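# Stack the upright pallet collar onto the pallet's collar

## Task

Lift the pallet collar that is standing upright and set it down squarely seated on the collar already lying on the pallet, so that it stays there once the robots let go.

## Robot and tools

Robots: four identical i2rt Big YAM arms, arm1, arm2, arm3 and arm4. Each has six revolute joints, a two-finger gripper and a wrist camera (arm1_cam_wrist to arm4_cam_wrist). Two fixed room cameras also exist: cam_high and cam_low. Reach is roughly 1.0 m from the joint1 axis.

Frame: a single scene frame for everything, in metres, origin on the floor, +z up. Calibrated feet (base_link), each pointing along its own +x: arm1 (-0.449, -0.868, 0.858) quat wxyz (0.721, 0.002, 0.006, 0.693); arm2 (0.221, -0.877, 0.850) (0.666, 0.001, -0.004, 0.746); arm3 (1.002, -0.052, 0.852) (0.107, 0.005, 0.005, -0.994); arm4 (-0.910, -0.163, 0.906) (0.993, 0.006, -0.002, -0.120). The reported hand is a point between the finger pads, about 1 cm short of the tips. The fingers extend along the hand's +z and separate along its y. hand_target is the hand pose that the currently held joint targets would give. Printed hand positions can be off, more so far from the foot.

move: optional keys arm1..arm4 plus cameras. An arm you omit gets no new command but may still be pushing toward earlier targets. Each arm's entry may carry:
- joints: an object of absolute targets by name. joint1_rad -2.879..2.879 (spin about the foot, positive counter-clockwise seen from above), joint2_rad 0..3.141 (shoulder, raising from backward toward forward), joint3_rad 0..3.019 (elbow opening), joint4_rad -1.692..1.57 (hand pitch, positive tips fingers up), joint5_rad -1.57..1.57 (sideways swing, positive to arm's right), joint6_rad -2.094..2.094 (roll, positive clockwise viewed from behind the hand), all in radians; gripper_m 0..0.093 in metres, the fingertip gap. Done tolerances: ±0.045, 0.14, 0.09, 0.055, 0.03, 0.035 rad and ±0.003 m.
- target: one list of seven numbers [x, y, z, qw, qx, qy, qz], an absolute hand pose in the scene frame (metres, unit quaternion). The hand is driven along a straight line from its hand_target. When target is given, joints may only contain gripper_m.
- speed: top path speed in m/s, 0.002..0.5, default 0.25; only allowed with target. Rotation is capped at twice that value in rad/s.
All motions in one call start at once; all hand paths in one call finish together, paced by the slowest, lasting 0.5 to 10 s (cut off at 10 s); no action exceeds 15 s. Each step the path pose is clipped to 100 mm and 20 degrees from the measured hand, then solved by damped IK, favouring position. Expect centimetre errors, lag, drift and overspeed near full stretch. Paths do not avoid objects or other arms. Out-of-range values get the call refused; unknown keys make it invalid. After a refusal, later move, wait and finished_scene calls in the same reply are skipped (not so after an invalid call).

cameras (in move and wait): list of names or ["all"]; omitted or null gives all, [] gives none.

wait: seconds 0..10; commands nothing, returns full state and images.
zoom_image: camera plus region [x0, y0, x1, y1] in pixels from the top-left, at most 504 by 504; only cameras present in the latest images.
read_manual: section "licences" only; no motion.
finished_scene: scene number (1 or 2); irreversible; the collar must stay seated without help.

Results: per-arm joint_positions, Joint velocities (rad/s, gripper m/s; "within noise" means still), joint torques (N m, positive toward larger angles, offset and noisy; entries 3 and 4 wrap at ±28), hand, hand_target, joint_status and hand_status. The "move" line gives each moved arm "done" or its worst status. "as last shown" marks arms not in this action; their statuses read "not commanded". "pictures" lists image order; images may be slightly older than the state. Status words: off_target (stopped short, may still push); time_out (each joint retargets near where it stood and keeps pushing; on_its_own lists those not there; "held at" is a target, not a reading; send the reported position to relax); not_followed (a safety check blocked the targets, shown as "joint command not followed" or "pose unreachable"; the arm may keep trying until given new targets); limit_stop_at_motor_heat (resend the target).

Gripper: gripping a rigid part at full force reads up to 0.005 m below its width; closed on nothing reads 0.000..0.002; free-air readings run up to 0.002 m wide. Force is light just under first contact and reaches the limit (about 50-64 N per pad) about 0.005 m below it. To release, command well above the reading.

Avoid: pushing anything off the work area or onto the floor (fails); robots pressing hard on each other (fails and ends the scene) or hitting hard; arm self-contact (the clearance check can be late and ignores fingers, gripper housings and cameras meeting); drops, releasing moving parts, slams and strong pushes. Arms keep pushing on contact. Sustained load, stretched poses or unreachable targets heat motors: MOTOR HOT at 85 °C, and at 100 °C the arm goes limp and drops for 30 to 60 s or more. Loose objects may get small random shoves. The simulation keeps running while you think, holding the last command.

Each tool is called after "Emit:" as a command line: name --argument value for each argument, lists and objects as JSON in quotes; but a table of rows of numbers goes row by row, as --pt "numbers of a row", without its own name.

## Session

Emit:
move

Scene clock: 0.00 s.
Joint torques (N m): no reading
Motor temperatures (°C): arm1=[31 38 36 30 37 29 36] | arm2=[32 31 27 34 33 27 31] | arm3=[29 32 35 37 28 30 28] | arm4=[36 28 37 30 29 34 28]
Heat: arm1: hottest joint2_rad 38 °C; arm2: hottest joint4_rad 34 °C; arm3: hottest joint4_rad 37 °C; arm4: hottest joint3_rad 37 °C.
Joint velocities: within noise
arm1.joint_positions: joint1_rad=-0.398 joint2_rad=+0.470 joint3_rad=+1.390 joint4_rad=-1.240 joint5_rad=+0.115 joint6_rad=+0.097 gripper_m=+0.09396
arm1.joint_status: not commanded
arm1.hand: x=-0.3492 y=-0.7115 z=+1.4449 quat_wxyz=(-0.499, +0.372, -0.723, -0.299) (m; scene frame)
arm1.hand_target: x=-0.3509 y=-0.7153 z=+1.4564 quat_wxyz=(-0.508, +0.368, -0.717, -0.306) (m; scene frame)
arm1.hand_status: not commanded
arm2.joint_positions: joint1_rad=+0.088 joint2_rad=+0.484 joint3_rad=+1.404 joint4_rad=-1.425 joint5_rad=-0.290 joint6_rad=+0.382 gripper_m=+0.09396
arm2.joint_status: not commanded
arm2.hand: x=+0.1399 y=-0.7350 z=+1.4055 quat_wxyz=(-0.132, +0.603, -0.605, -0.503) (m; scene frame)
arm2.hand_target: x=+0.1405 y=-0.7382 z=+1.4154 quat_wxyz=(-0.138, +0.600, -0.600, -0.511) (m; scene frame)
arm2.hand_status: not commanded
arm3.joint_positions: joint1_rad=-0.295 joint2_rad=+0.553 joint3_rad=+1.337 joint4_rad=-1.279 joint5_rad=+0.134 joint6_rad=+0.463 gripper_m=+0.09396
arm3.joint_status: not commanded
arm3.hand: x=+0.7796 y=-0.0168 z=+1.3910 quat_wxyz=(-0.035, -0.819, +0.261, +0.511) (m; scene frame)
arm3.hand_target: x=+0.7824 y=-0.0171 z=+1.4028 quat_wxyz=(-0.037, -0.812, +0.259, +0.522) (m; scene frame)
arm3.hand_status: not commanded
arm4.joint_positions: joint1_rad=+0.170 joint2_rad=+0.616 joint3_rad=+1.374 joint4_rad=-1.499 joint5_rad=+0.177 joint6_rad=-0.496 gripper_m=+0.09396
arm4.joint_status: not commanded
arm4.hand: x=-0.7070 y=-0.2144 z=+1.4101 quat_wxyz=(-0.367, +0.155, -0.899, +0.185) (m; scene frame)
arm4.hand_target: x=-0.7087 y=-0.2144 z=+1.4233 quat_wxyz=(-0.381, +0.153, -0.892, +0.188) (m; scene frame)
arm4.hand_status: not commanded
pictures: arm1_cam_wrist, arm2_cam_wrist, arm3_cam_wrist, arm4_cam_wrist, cam_high, cam_low
Images, in order (width x height): arm1_cam_wrist 672x504, arm2_cam_wrist 672x504, arm3_cam_wrist 672x504, arm4_cam_wrist 672x504, cam_high 672x504, cam_low 672x504.

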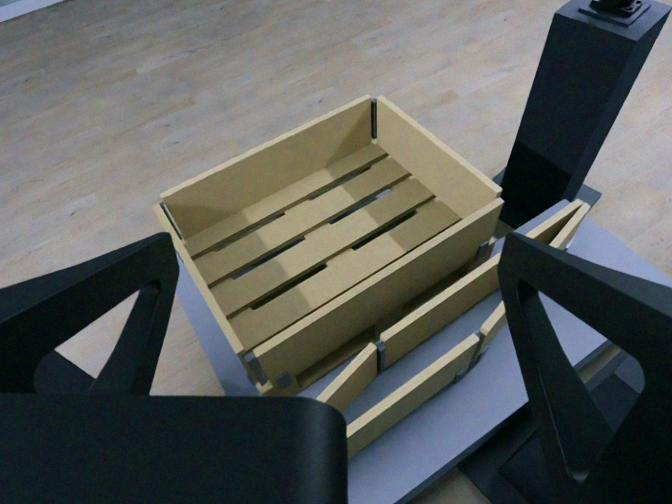

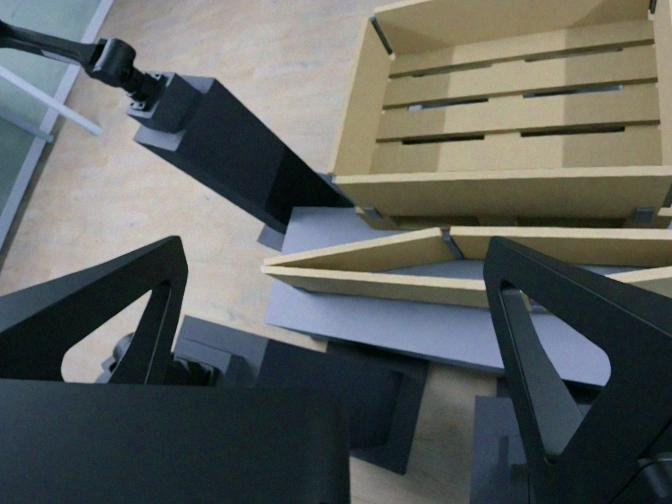

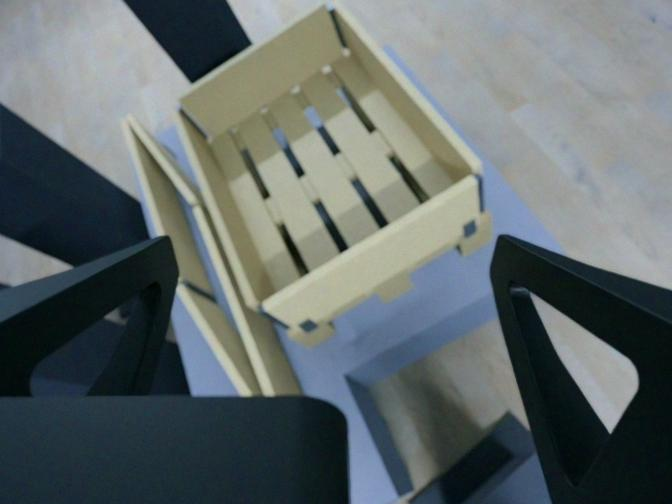

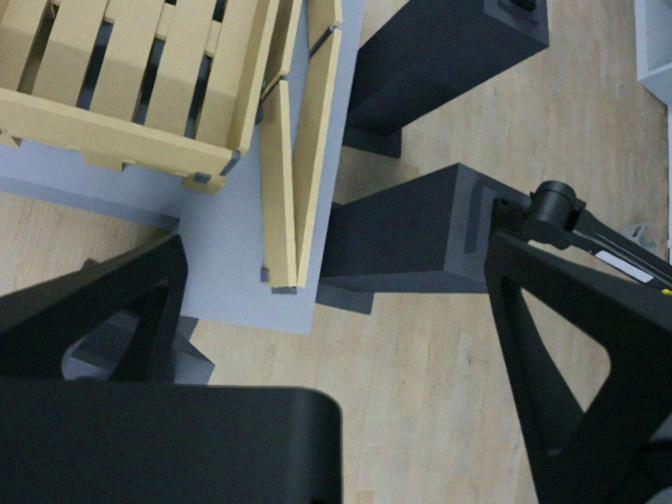

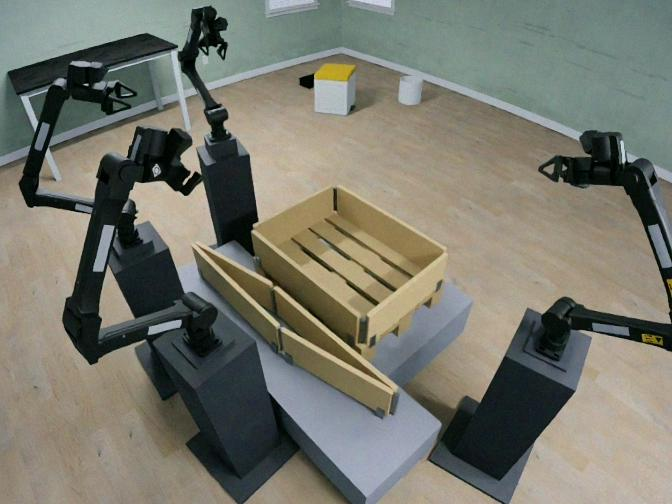

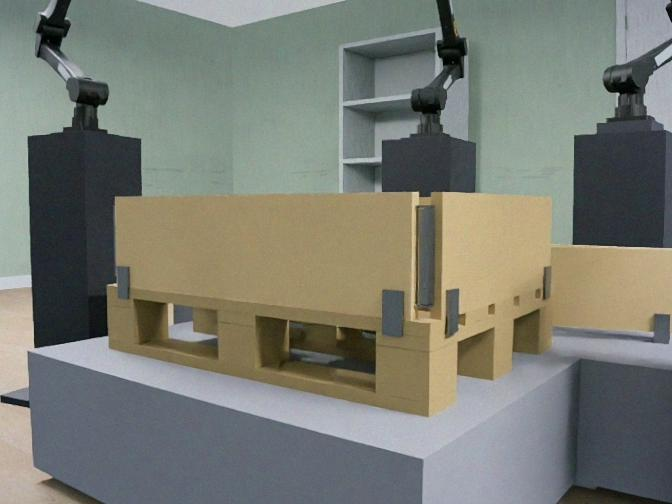

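Emit:
zoom_image --camera "cam_high" --region '[170, 170, 490, 430]'

Emit:
zoom_image --camera "arm2_cam_wrist" --region '[240, 0, 672, 400]'

Emit:
zoom_image --camera "arm4_cam_wrist" --region '[0, 0, 400, 330]'

Emit:
zoom_image --camera "arm3_cam_wrist" --region '[100, 0, 600, 420]'

Emit:
zoom_image --camera "arm1_cam_wrist" --region '[140, 80, 640, 480]'

Emit:
zoom_image --camera "cam_low" --region '[360, 160, 672, 430]'

Scaled by 1.575 from the camera's 672x504 image, which has a finer 960x720 frame.

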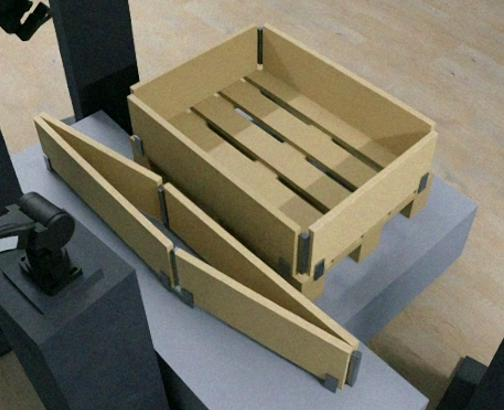

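Scaled by 1.167 from the camera's 672x504 image, which has a finer 960x720 frame.

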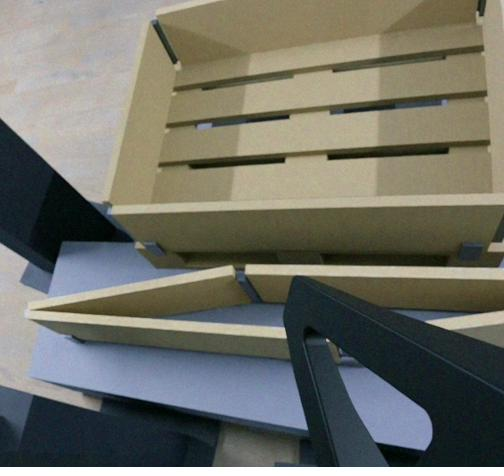

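Scaled by 1.260 from the camera's 672x504 image, which has a finer 960x720 frame.

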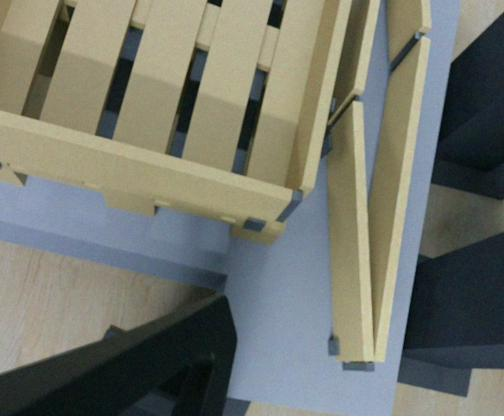

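Scaled by 1.008 from the camera's 672x504 image, which has a finer 960x720 frame.

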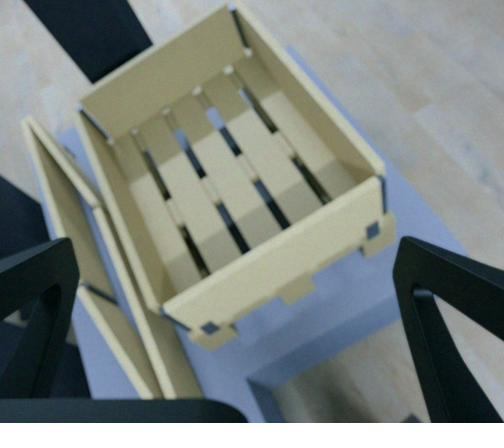

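Scaled by 1.008 from the camera's 672x504 image, which has a finer 960x720 frame.

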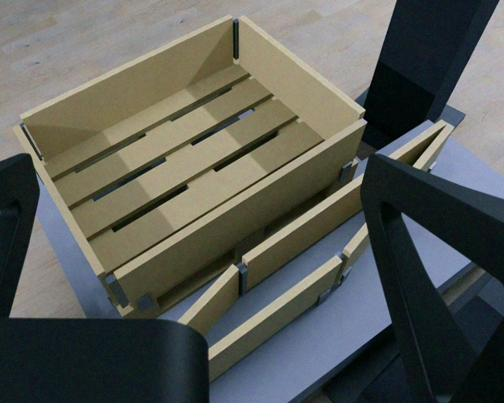

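Scaled by 1.615 from the camera's 672x504 image, which has a finer 960x720 frame.

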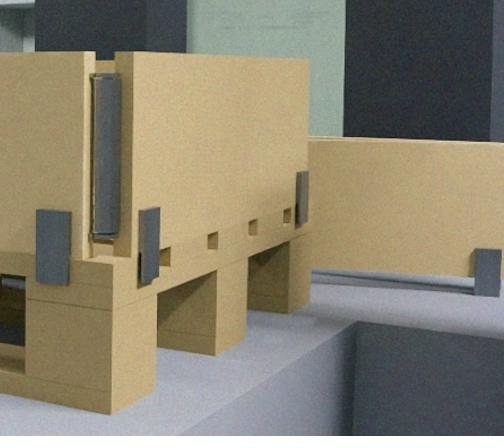

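Emit:
move --arm1 '{"target":[-0.22,-0.305,0.85,0,0,1,0]}' --arm2 '{"target":[0.25,-0.305,0.85,0,1,0,0]}' --arm3 '{"target":[0.40,-0.015,0.85,0,0.7071,0.7071,0]}' --arm4 '{"target":[-0.37,-0.015,0.85,0,-0.7071,0.7071,0]}'

Scene clock: 74.23 s.
Joint torques (N m): arm1=[-0.97 -18.02 13.9 -0.36 -0.06 0.16] | arm2=[0.79 -19.02 11.32 0.17 -0.01 -0.32] | arm3=[2.2 -17.67 10.92 -0.01 -0.02 -0.24] | arm4=[1.26 -17.96 11.04 -0.08 -0.12 -0.25]
Motor temperatures (°C): arm1=[31 38 41 30 35 28 34] | arm2=[32 31 32 33 32 26 30] | arm3=[29 32 44 37 28 29 28] | arm4=[36 28 46 30 28 33 28]
Heat: arm1: hottest joint3_rad 41 °C; arm2: hottest joint4_rad 33 °C; arm3: hottest joint3_rad 44 °C; arm4: hottest joint3_rad 46 °C.
move: arm1 off_target; arm2 off_target; arm3 off_target; arm4 off_target
Joint velocities: within noise
arm1.joint_positions: joint1_rad=-0.331 joint2_rad=+2.075 joint3_rad=+1.538 joint4_rad=-1.056 joint5_rad=+0.012 joint6_rad=+1.173 gripper_m=+0.09396
arm1.joint_status: not commanded
arm1.hand: x=-0.2354 y=-0.3218 z=+0.8405 quat_wxyz=(+0.004, +0.014, -1.000, +0.015) (m; scene frame)
arm1.hand_target: x=-0.2205 y=-0.3068 z=+0.8521 quat_wxyz=(-0.001, +0.001, -1.000, -0.001) (m; scene frame)
arm1.hand_status: off_target (0.025 m and 2.4 deg from the pose sent, 0.732 m and 87.4 deg at the start)
arm2.joint_positions: joint1_rad=-0.168 joint2_rad=+2.002 joint3_rad=+1.425 joint4_rad=-1.033 joint5_rad=-0.003 joint6_rad=-1.608 gripper_m=+0.09397
arm2.joint_status: not commanded
arm2.hand: x=+0.2518 y=-0.3249 z=+0.8457 quat_wxyz=(+0.016, +1.000, -0.009, +0.000) (m; scene frame)
arm2.hand_target: x=+0.2497 y=-0.3069 z=+0.8520 quat_wxyz=(-0.001, +1.000, +0.001, +0.002) (m; scene frame)
arm2.hand_status: off_target (0.020 m and 2.1 deg from the pose sent, 0.711 m and 105.9 deg at the start)
arm3.joint_positions: joint1_rad=-0.292 joint2_rad=+2.058 joint3_rad=+1.538 joint4_rad=-1.064 joint5_rad=-0.002 joint6_rad=-1.610 gripper_m=+0.09397
arm3.joint_status: not commanded
arm3.hand: x=+0.4169 y=-0.0069 z=+0.8447 quat_wxyz=(-0.005, -0.720, -0.693, -0.011) (m; scene frame)
arm3.hand_target: x=+0.4016 y=-0.0135 z=+0.8516 quat_wxyz=(+0.004, -0.710, -0.704, -0.004) (m; scene frame)
arm3.hand_status: off_target (0.019 m and 2.6 deg from the pose sent, 0.661 m and 133.5 deg at the start)
arm4.joint_positions: joint1_rad=+0.498 joint2_rad=+2.072 joint3_rad=+1.344 joint4_rad=-0.876 joint5_rad=+0.019 joint6_rad=-1.277 gripper_m=+0.09396
arm4.joint_status: not commanded
arm4.hand: x=-0.3863 y=-0.0280 z=+0.8415 quat_wxyz=(+0.013, +0.694, -0.719, -0.002) (m; scene frame)
arm4.hand_target: x=-0.3712 y=-0.0172 z=+0.8515 quat_wxyz=(+0.001, +0.703, -0.711, +0.003) (m; scene frame)
arm4.hand_status: off_target (0.023 m and 2.5 deg from the pose sent, 0.683 m and 83.6 deg at the start)
pictures: arm1_cam_wrist, arm2_cam_wrist, arm3_cam_wrist, arm4_cam_wrist, cam_high, cam_low
Images, in order (width x height): arm1_cam_wrist 672x504, arm2_cam_wrist 672x504, arm3_cam_wrist 672x504, arm4_cam_wrist 672x504, cam_high 672x504, cam_low 672x504.

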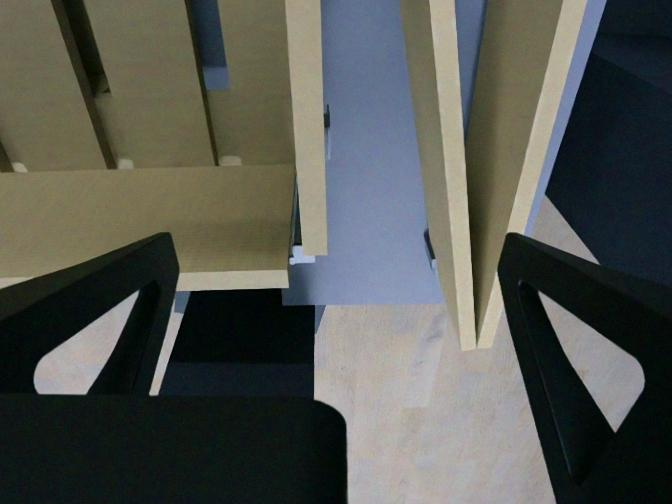

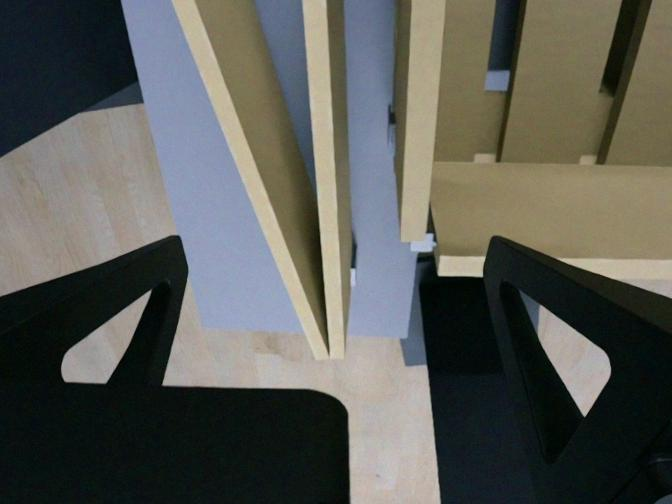

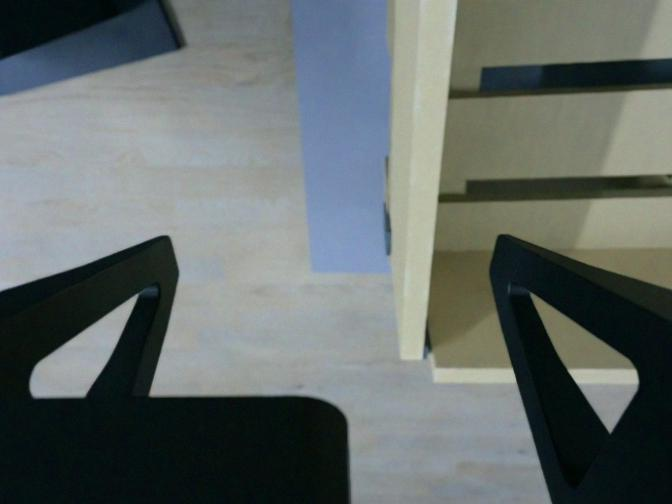

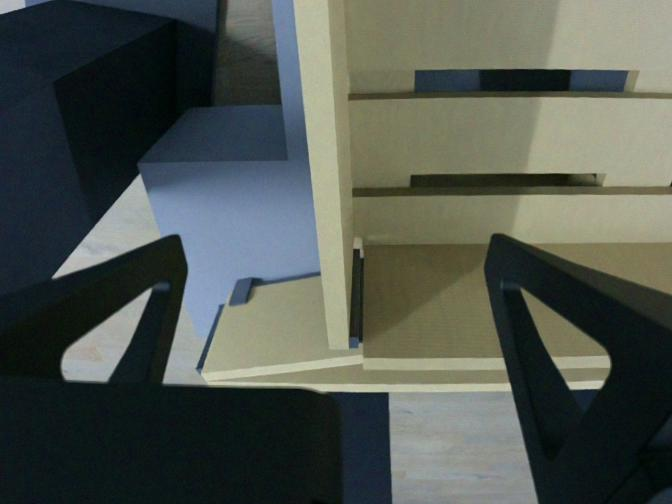

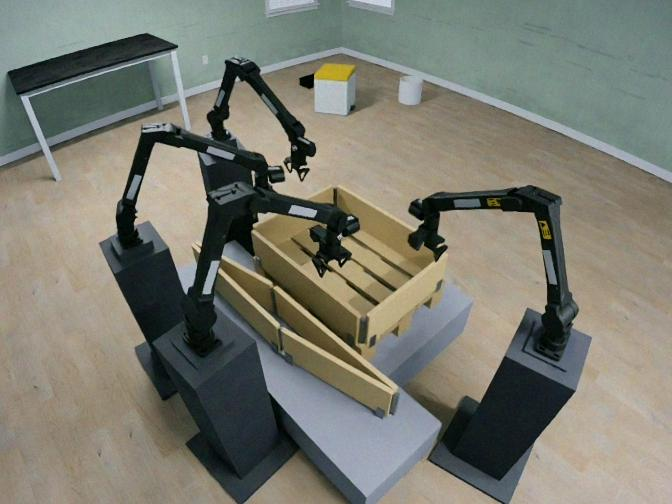

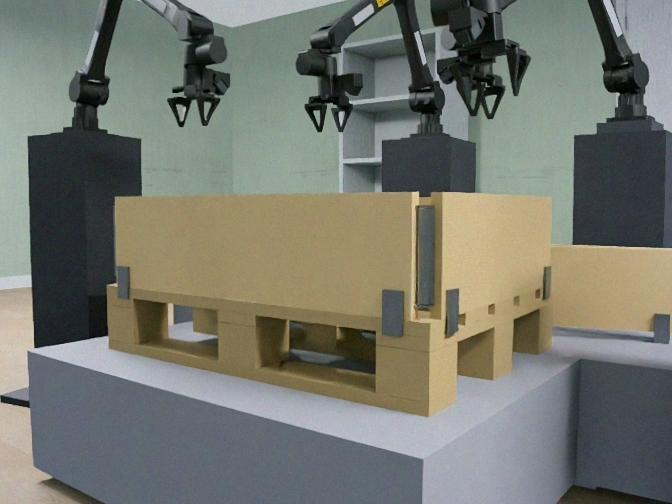

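Emit:
move --arm1 '{"target":[-0.21,-0.292,0.674,0,-0.0175,0.9998,0],"speed":0.15}' --arm2 '{"target":[0.25,-0.265,0.674,0,0.9998,0.0175,0],"speed":0.15}' --arm3 '{"target":[0.354,-0.022,0.674,0,0.6947,0.7193,0],"speed":0.15}' --arm4 '{"target":[-0.385,-0.004,0.674,0,-0.7193,0.6947,0],"speed":0.15}'

Scene clock: 98.57 s.
Joint torques (N m): arm1=[-1.08 -19.6 11.3 0.51 -0.06 -0.1] | arm2=[0.85 -22.01 9.18 0.38 -0.19 -0.31] | arm3=[2.37 -20.54 9.29 0.42 -0.2 -0.24] | arm4=[1.49 -19.14 7.28 0.91 -0.14 -0.23]
Motor temperatures (°C): arm1=[31 42 46 30 35 28 34] | arm2=[32 33 32 33 31 26 30] | arm3=[29 33 47 36 28 29 27] | arm4=[36 29 48 29 28 32 28]
Heat: arm1: hottest joint3_rad 46 °C; arm2: hottest joint2_rad 33 °C; arm3: hottest joint3_rad 47 °C; arm4: hottest joint3_rad 48 °C.
move: arm1 off_target; arm2 off_target; arm3 off_target; arm4 off_target
Joint velocities: within noise
arm1.joint_positions: joint1_rad=-0.339 joint2_rad=+2.395 joint3_rad=+1.592 joint4_rad=-0.804 joint5_rad=+0.011 joint6_rad=+1.163 gripper_m=+0.09396
arm1.joint_status: not commanded
arm1.hand: x=-0.2274 y=-0.3105 z=+0.6693 quat_wxyz=(+0.008, +0.015, -1.000, +0.022) (m; scene frame)
arm1.hand_target: x=-0.2103 y=-0.2931 z=+0.6747 quat_wxyz=(+0.000, +0.013, -1.000, +0.000) (m; scene frame)
arm1.hand_status: off_target (0.026 m and 2.6 deg from the pose sent, 0.171 m and 1.8 deg at the start)
arm2.joint_positions: joint1_rad=-0.167 joint2_rad=+2.381 joint3_rad=+1.562 joint4_rad=-0.792 joint5_rad=-0.003 joint6_rad=-1.637 gripper_m=+0.09397
arm2.joint_status: not commanded
arm2.hand: x=+0.2543 y=-0.2819 z=+0.6718 quat_wxyz=(+0.016, +1.000, +0.006, -0.001) (m; scene frame)
arm2.hand_target: x=+0.2501 y=-0.2652 z=+0.6743 quat_wxyz=(-0.001, +1.000, +0.017, +0.000) (m; scene frame)
arm2.hand_status: off_target (0.018 m and 2.3 deg from the pose sent, 0.182 m and 3.5 deg at the start)
arm3.joint_positions: joint1_rad=-0.276 joint2_rad=+2.436 joint3_rad=+1.708 joint4_rad=-0.865 joint5_rad=-0.010 joint6_rad=-1.634 gripper_m=+0.09397
arm3.joint_status: not commanded
arm3.hand: x=+0.3712 y=-0.0126 z=+0.6709 quat_wxyz=(-0.011, -0.706, -0.708, -0.011) (m; scene frame)
arm3.hand_target: x=+0.3543 y=-0.0221 z=+0.6744 quat_wxyz=(+0.000, -0.695, -0.719, +0.001) (m; scene frame)
arm3.hand_status: off_target (0.020 m and 2.6 deg from the pose sent, 0.183 m and 4.4 deg at the start)
arm4.joint_positions: joint1_rad=+0.522 joint2_rad=+2.405 joint3_rad=+1.356 joint4_rad=-0.573 joint5_rad=+0.013 joint6_rad=-1.299 gripper_m=+0.09396
arm4.joint_status: not commanded
arm4.hand: x=-0.4025 y=-0.0163 z=+0.6692 quat_wxyz=(+0.019, +0.711, -0.703, -0.009) (m; scene frame)
arm4.hand_target: x=-0.3851 y=-0.0039 z=+0.6746 quat_wxyz=(-0.001, +0.719, -0.695, +0.001) (m; scene frame)
arm4.hand_status: off_target (0.022 m and 2.7 deg from the pose sent, 0.169 m and 4.3 deg at the start)
pictures: arm1_cam_wrist, arm2_cam_wrist, arm3_cam_wrist, arm4_cam_wrist, cam_high, cam_low
Images, in order (width x height): arm1_cam_wrist 672x504, arm2_cam_wrist 672x504, arm3_cam_wrist 672x504, arm4_cam_wrist 672x504, cam_high 672x504, cam_low 672x504.

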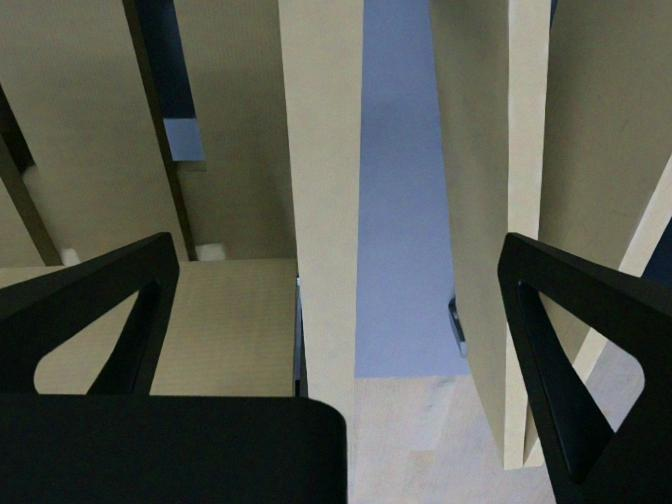

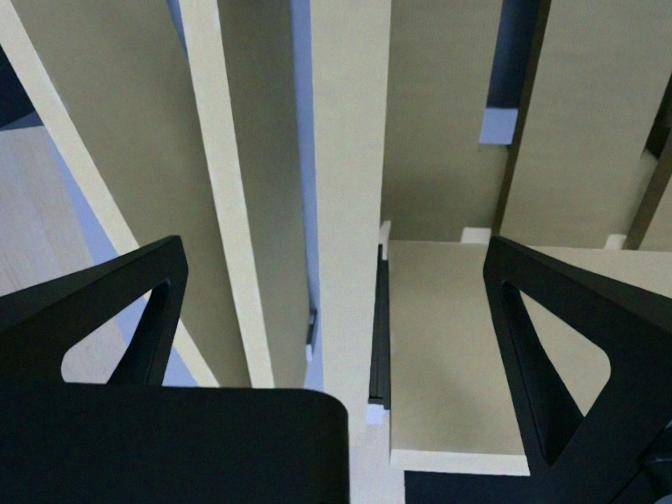

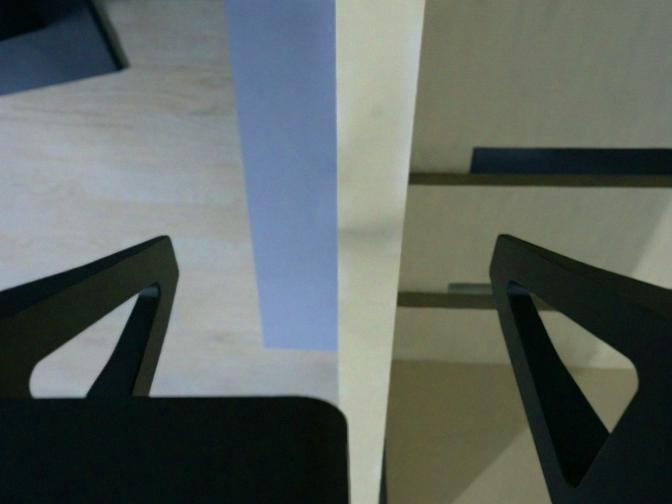

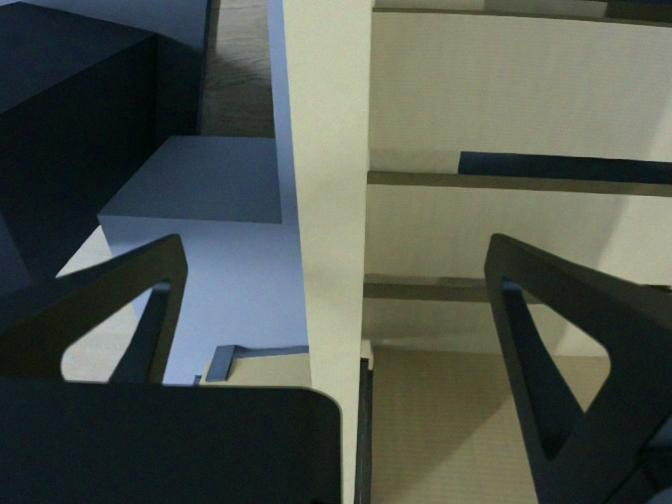

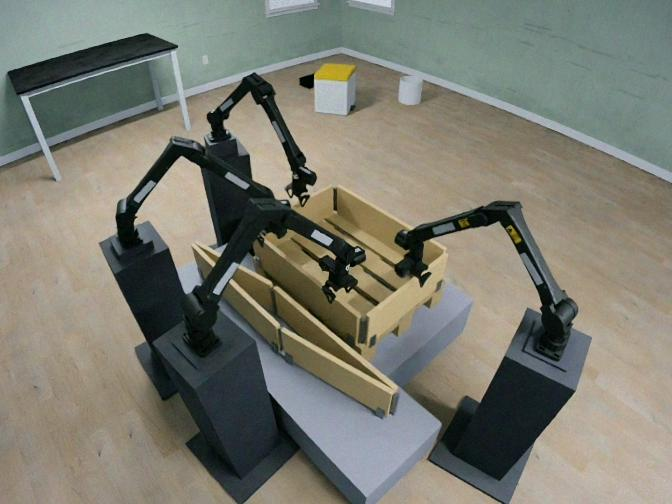

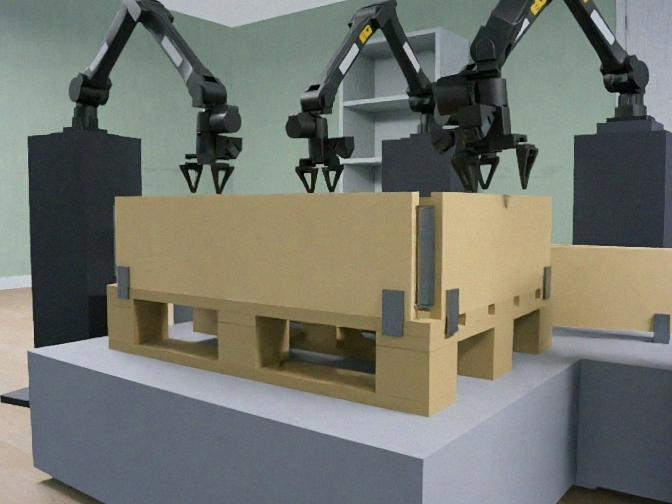

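Emit:
move --arm1 '{"target":[-0.21,-0.290,0.638,0,-0.0175,0.9998,0],"speed":0.1}' --arm2 '{"target":[0.25,-0.265,0.638,0,0.9998,0.0175,0],"speed":0.1}' --arm3 '{"target":[0.354,-0.022,0.638,0,0.6947,0.7193,0],"speed":0.1}' --arm4 '{"target":[-0.385,-0.004,0.638,0,-0.7193,0.6947,0],"speed":0.1}'

Emit:
zoom_image --camera "cam_low" --region '[120, 100, 560, 260]'

Scene clock: 107.67 s.
Joint torques (N m): arm1=[-0.97 -19.96 10.86 0.58 -0.04 -0.1] | arm2=[0.85 -22.18 8.76 0.43 -0.2 -0.31] | arm3=[2.49 -20.78 9.05 0.5 -0.17 -0.22] | arm4=[1.38 -19.08 6.83 0.95 -0.14 -0.23]
Motor temperatures (°C): arm1=[31 41 45 30 34 28 33] | arm2=[32 35 33 33 31 26 29] | arm3=[29 33 46 36 28 28 27] | arm4=[36 30 47 29 28 32 28]
Heat: arm1: hottest joint3_rad 45 °C; arm2: hottest joint2_rad 35 °C; arm3: hottest joint3_rad 46 °C; arm4: hottest joint3_rad 47 °C.
move: arm1 off_target; arm2 off_target; arm3 off_target; arm4 off_target
Joint velocities: within noise
arm1.joint_positions: joint1_rad=-0.339 joint2_rad=+2.469 joint3_rad=+1.623 joint4_rad=-0.761 joint5_rad=+0.011 joint6_rad=+1.155 gripper_m=+0.09396
arm1.joint_status: not commanded
arm1.hand: x=-0.2269 y=-0.3084 z=+0.6338 quat_wxyz=(+0.008, +0.019, -1.000, +0.021) (m; scene frame)
arm1.hand_target: x=-0.2101 y=-0.2907 z=+0.6389 quat_wxyz=(+0.000, +0.017, -1.000, +0.000) (m; scene frame)
arm1.hand_status: off_target (0.025 m and 2.6 deg from the pose sent, 0.041 m and 2.6 deg at the start)
arm2.joint_positions: joint1_rad=-0.167 joint2_rad=+2.449 joint3_rad=+1.582 joint4_rad=-0.746 joint5_rad=-0.003 joint6_rad=-1.638 gripper_m=+0.09397
arm2.joint_status: not commanded
arm2.hand: x=+0.2542 y=-0.2822 z=+0.6372 quat_wxyz=(+0.017, +1.000, +0.007, -0.001) (m; scene frame)
arm2.hand_target: x=+0.2499 y=-0.2658 z=+0.6384 quat_wxyz=(+0.001, +1.000, +0.018, +0.000) (m; scene frame)
arm2.hand_status: off_target (0.018 m and 2.3 deg from the pose sent, 0.038 m and 2.3 deg at the start)
arm3.joint_positions: joint1_rad=-0.276 joint2_rad=+2.503 joint3_rad=+1.730 joint4_rad=-0.824 joint5_rad=-0.010 joint6_rad=-1.636 gripper_m=+0.09397
arm3.joint_status: not commanded
arm3.hand: x=+0.3720 y=-0.0125 z=+0.6358 quat_wxyz=(-0.012, -0.706, -0.708, -0.012) (m; scene frame)
arm3.hand_target: x=+0.3549 y=-0.0223 z=+0.6386 quat_wxyz=(+0.000, -0.694, -0.720, +0.000) (m; scene frame)
arm3.hand_status: off_target (0.020 m and 2.6 deg from the pose sent, 0.038 m and 2.6 deg at the start)
arm4.joint_positions: joint1_rad=+0.522 joint2_rad=+2.482 joint3_rad=+1.390 joint4_rad=-0.530 joint5_rad=+0.013 joint6_rad=-1.300 gripper_m=+0.09396
arm4.joint_status: not commanded
arm4.hand: x=-0.4025 y=-0.0159 z=+0.6353 quat_wxyz=(+0.019, +0.711, -0.703, -0.009) (m; scene frame)
arm4.hand_target: x=-0.3857 y=-0.0042 z=+0.6385 quat_wxyz=(+0.000, +0.719, -0.695, +0.000) (m; scene frame)
arm4.hand_status: off_target (0.021 m and 2.7 deg from the pose sent, 0.038 m and 2.7 deg at the start)
pictures: arm1_cam_wrist, arm2_cam_wrist, arm3_cam_wrist, arm4_cam_wrist, cam_high, cam_low
Images, in order (width x height): arm1_cam_wrist 672x504, arm2_cam_wrist 672x504, arm3_cam_wrist 672x504, arm4_cam_wrist 672x504, cam_high 672x504, cam_low 672x504.

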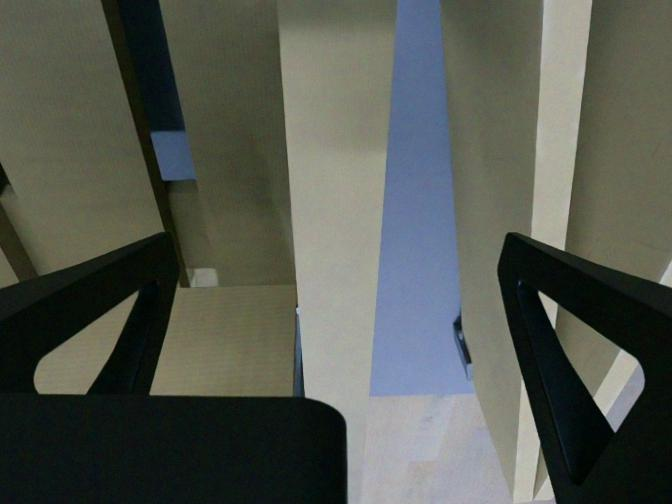

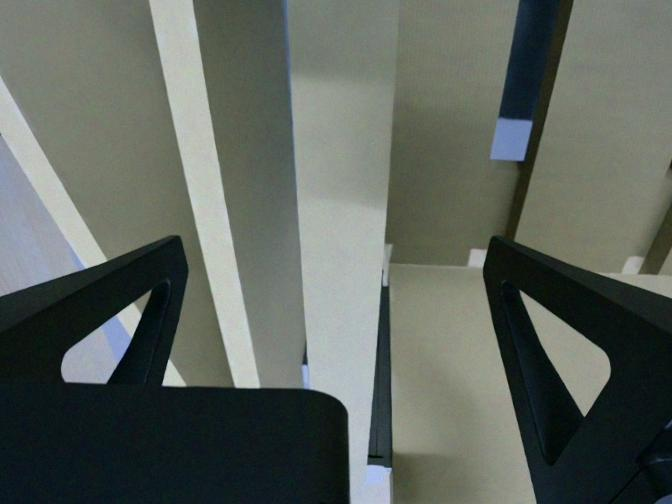

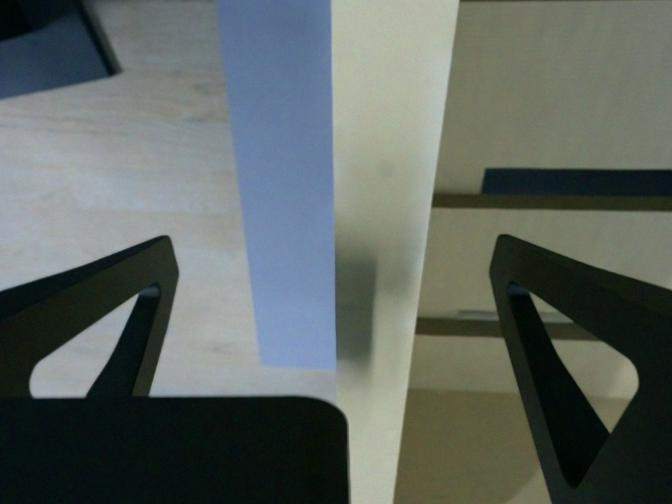

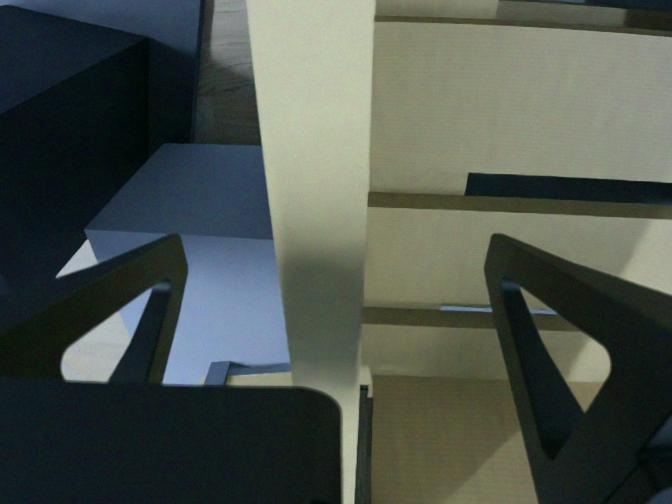

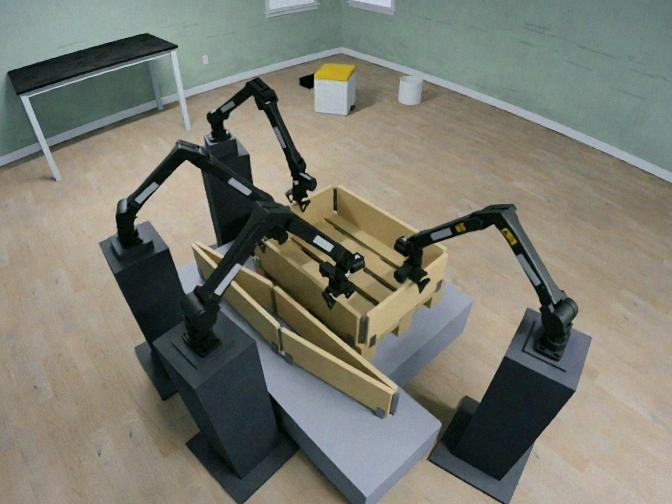

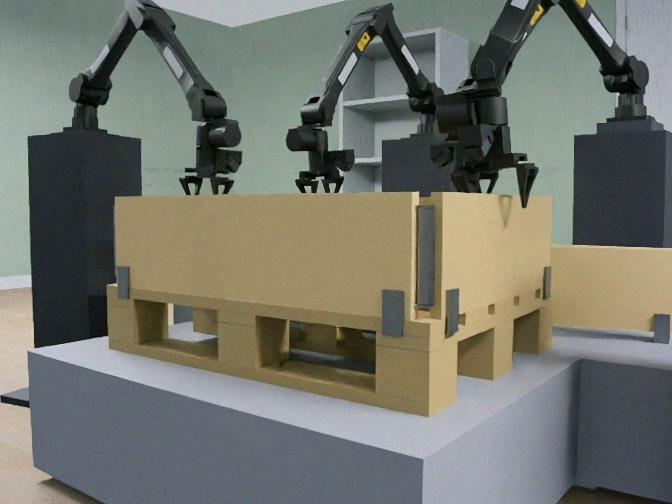

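Scaled by 1.145 from the camera's 672x504 image, which has a finer 960x720 frame.

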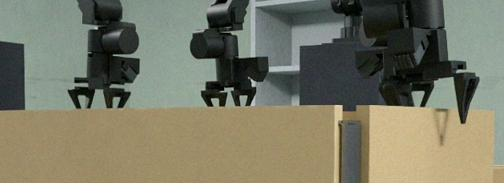

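Emit:
move --arm1 '{"joints":{"gripper_m":0.018}}' --arm2 '{"joints":{"gripper_m":0.018}}' --arm3 '{"joints":{"gripper_m":0.018}}' --arm4 '{"joints":{"gripper_m":0.018}}'

Scene clock: 117.83 s.
Joint torques (N m): arm1=[-0.97 -19.9 10.8 0.4 0.03 -0.09] | arm2=[0.85 -22.24 8.72 0.28 -0.2 -0.28] | arm3=[2.37 -20.95 8.29 0.21 -0.15 -0.19] | arm4=[1.38 -19.02 6.78 0.92 -0.1 -0.21]
Motor temperatures (°C): arm1=[31 42 46 30 34 28 33] | arm2=[32 36 32 33 31 26 29] | arm3=[29 35 46 36 28 28 27] | arm4=[36 30 46 29 28 32 28]
Heat: arm1: hottest joint3_rad 46 °C; arm2: hottest joint2_rad 36 °C; arm3: hottest joint3_rad 46 °C; arm4: hottest joint3_rad 46 °C.
move: arm1 done; arm2 done; arm3 done; arm4 done
Joint velocities: within noise
arm1.joint_positions: joint1_rad=-0.339 joint2_rad=+2.469 joint3_rad=+1.624 joint4_rad=-0.757 joint5_rad=+0.009 joint6_rad=+1.153 gripper_m=+0.01885
arm1.joint_status: all done
arm1.hand: x=-0.2266 y=-0.3069 z=+0.6339 quat_wxyz=(+0.007, +0.020, -1.000, +0.019) (m; scene frame)
arm1.hand_target: x=-0.2100 y=-0.2908 z=+0.6389 quat_wxyz=(-0.001, +0.017, -1.000, +0.000) (m; scene frame)
arm1.hand_status: not commanded
arm2.joint_positions: joint1_rad=-0.166 joint2_rad=+2.449 joint3_rad=+1.583 joint4_rad=-0.735 joint5_rad=-0.003 joint6_rad=-1.644 gripper_m=+0.01999
arm2.joint_status: all done
arm2.hand: x=+0.2541 y=-0.2791 z=+0.6373 quat_wxyz=(+0.011, +1.000, +0.010, +0.000) (m; scene frame)
arm2.hand_target: x=+0.2500 y=-0.2643 z=+0.6384 quat_wxyz=(-0.003, +1.000, +0.019, +0.000) (m; scene frame)
arm2.hand_status: not commanded
arm3.joint_positions: joint1_rad=-0.275 joint2_rad=+2.503 joint3_rad=+1.740 joint4_rad=-0.802 joint5_rad=-0.010 joint6_rad=-1.640 gripper_m=+0.01991
arm3.joint_status: all done
arm3.hand: x=+0.3614 y=-0.0124 z=+0.6385 quat_wxyz=(+0.000, -0.704, -0.710, -0.001) (m; scene frame)
arm3.hand_target: x=+0.3519 y=-0.0221 z=+0.6387 quat_wxyz=(+0.004, -0.693, -0.720, +0.004) (m; scene frame)
arm3.hand_status: not commanded
arm4.joint_positions: joint1_rad=+0.522 joint2_rad=+2.482 joint3_rad=+1.390 joint4_rad=-0.530 joint5_rad=+0.011 joint6_rad=-1.305 gripper_m=+0.01952
arm4.joint_status: all done
arm4.hand: x=-0.4026 y=-0.0155 z=+0.6353 quat_wxyz=(+0.019, +0.713, -0.701, -0.010) (m; scene frame)
arm4.hand_target: x=-0.3857 y=-0.0042 z=+0.6385 quat_wxyz=(+0.000, +0.720, -0.694, +0.000) (m; scene frame)
arm4.hand_status: not commanded
pictures: arm1_cam_wrist, arm2_cam_wrist, arm3_cam_wrist, arm4_cam_wrist, cam_high, cam_low
Images, in order (width x height): arm1_cam_wrist 672x504, arm2_cam_wrist 672x504, arm3_cam_wrist 672x504, arm4_cam_wrist 672x504, cam_high 672x504, cam_low 672x504.

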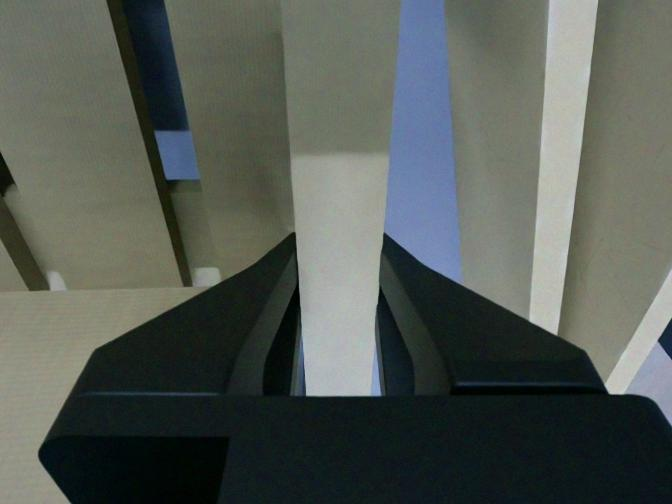

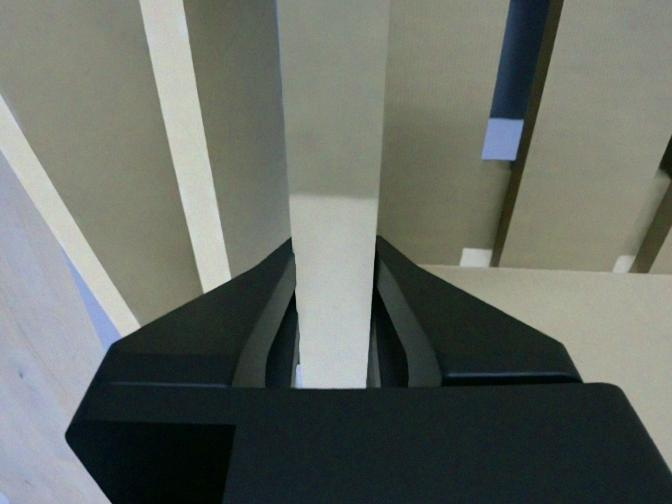

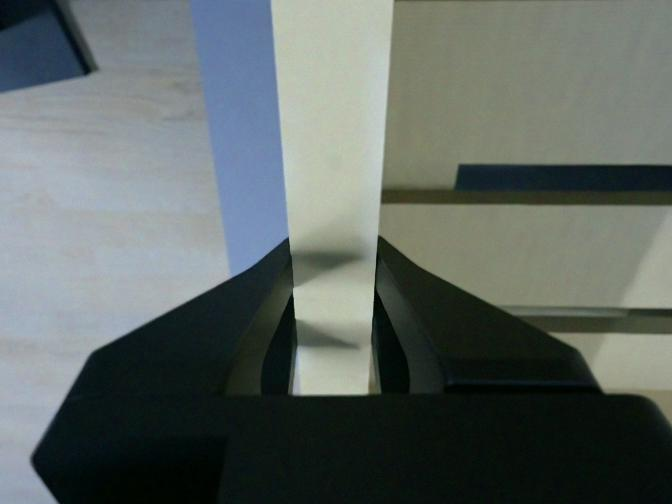

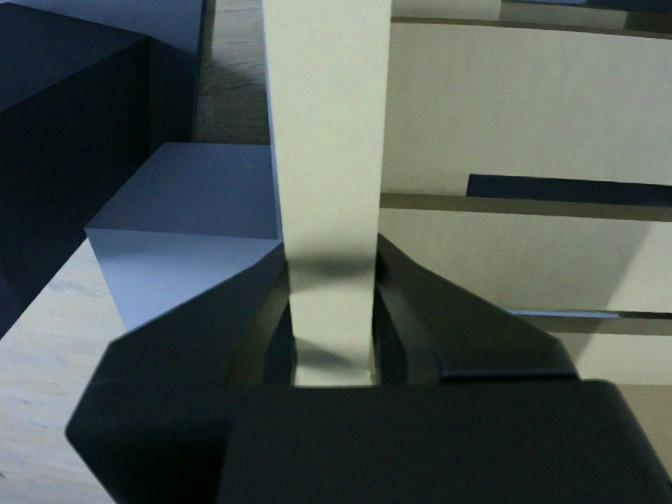

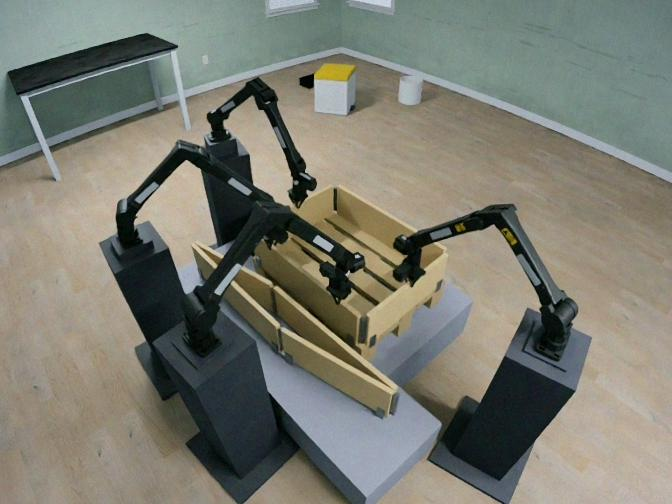

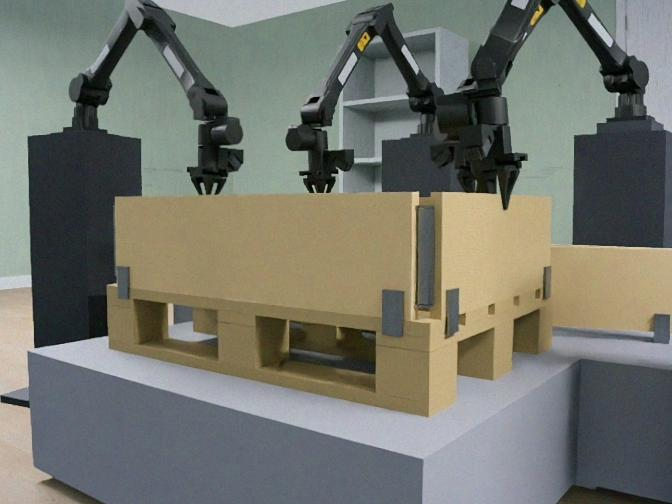

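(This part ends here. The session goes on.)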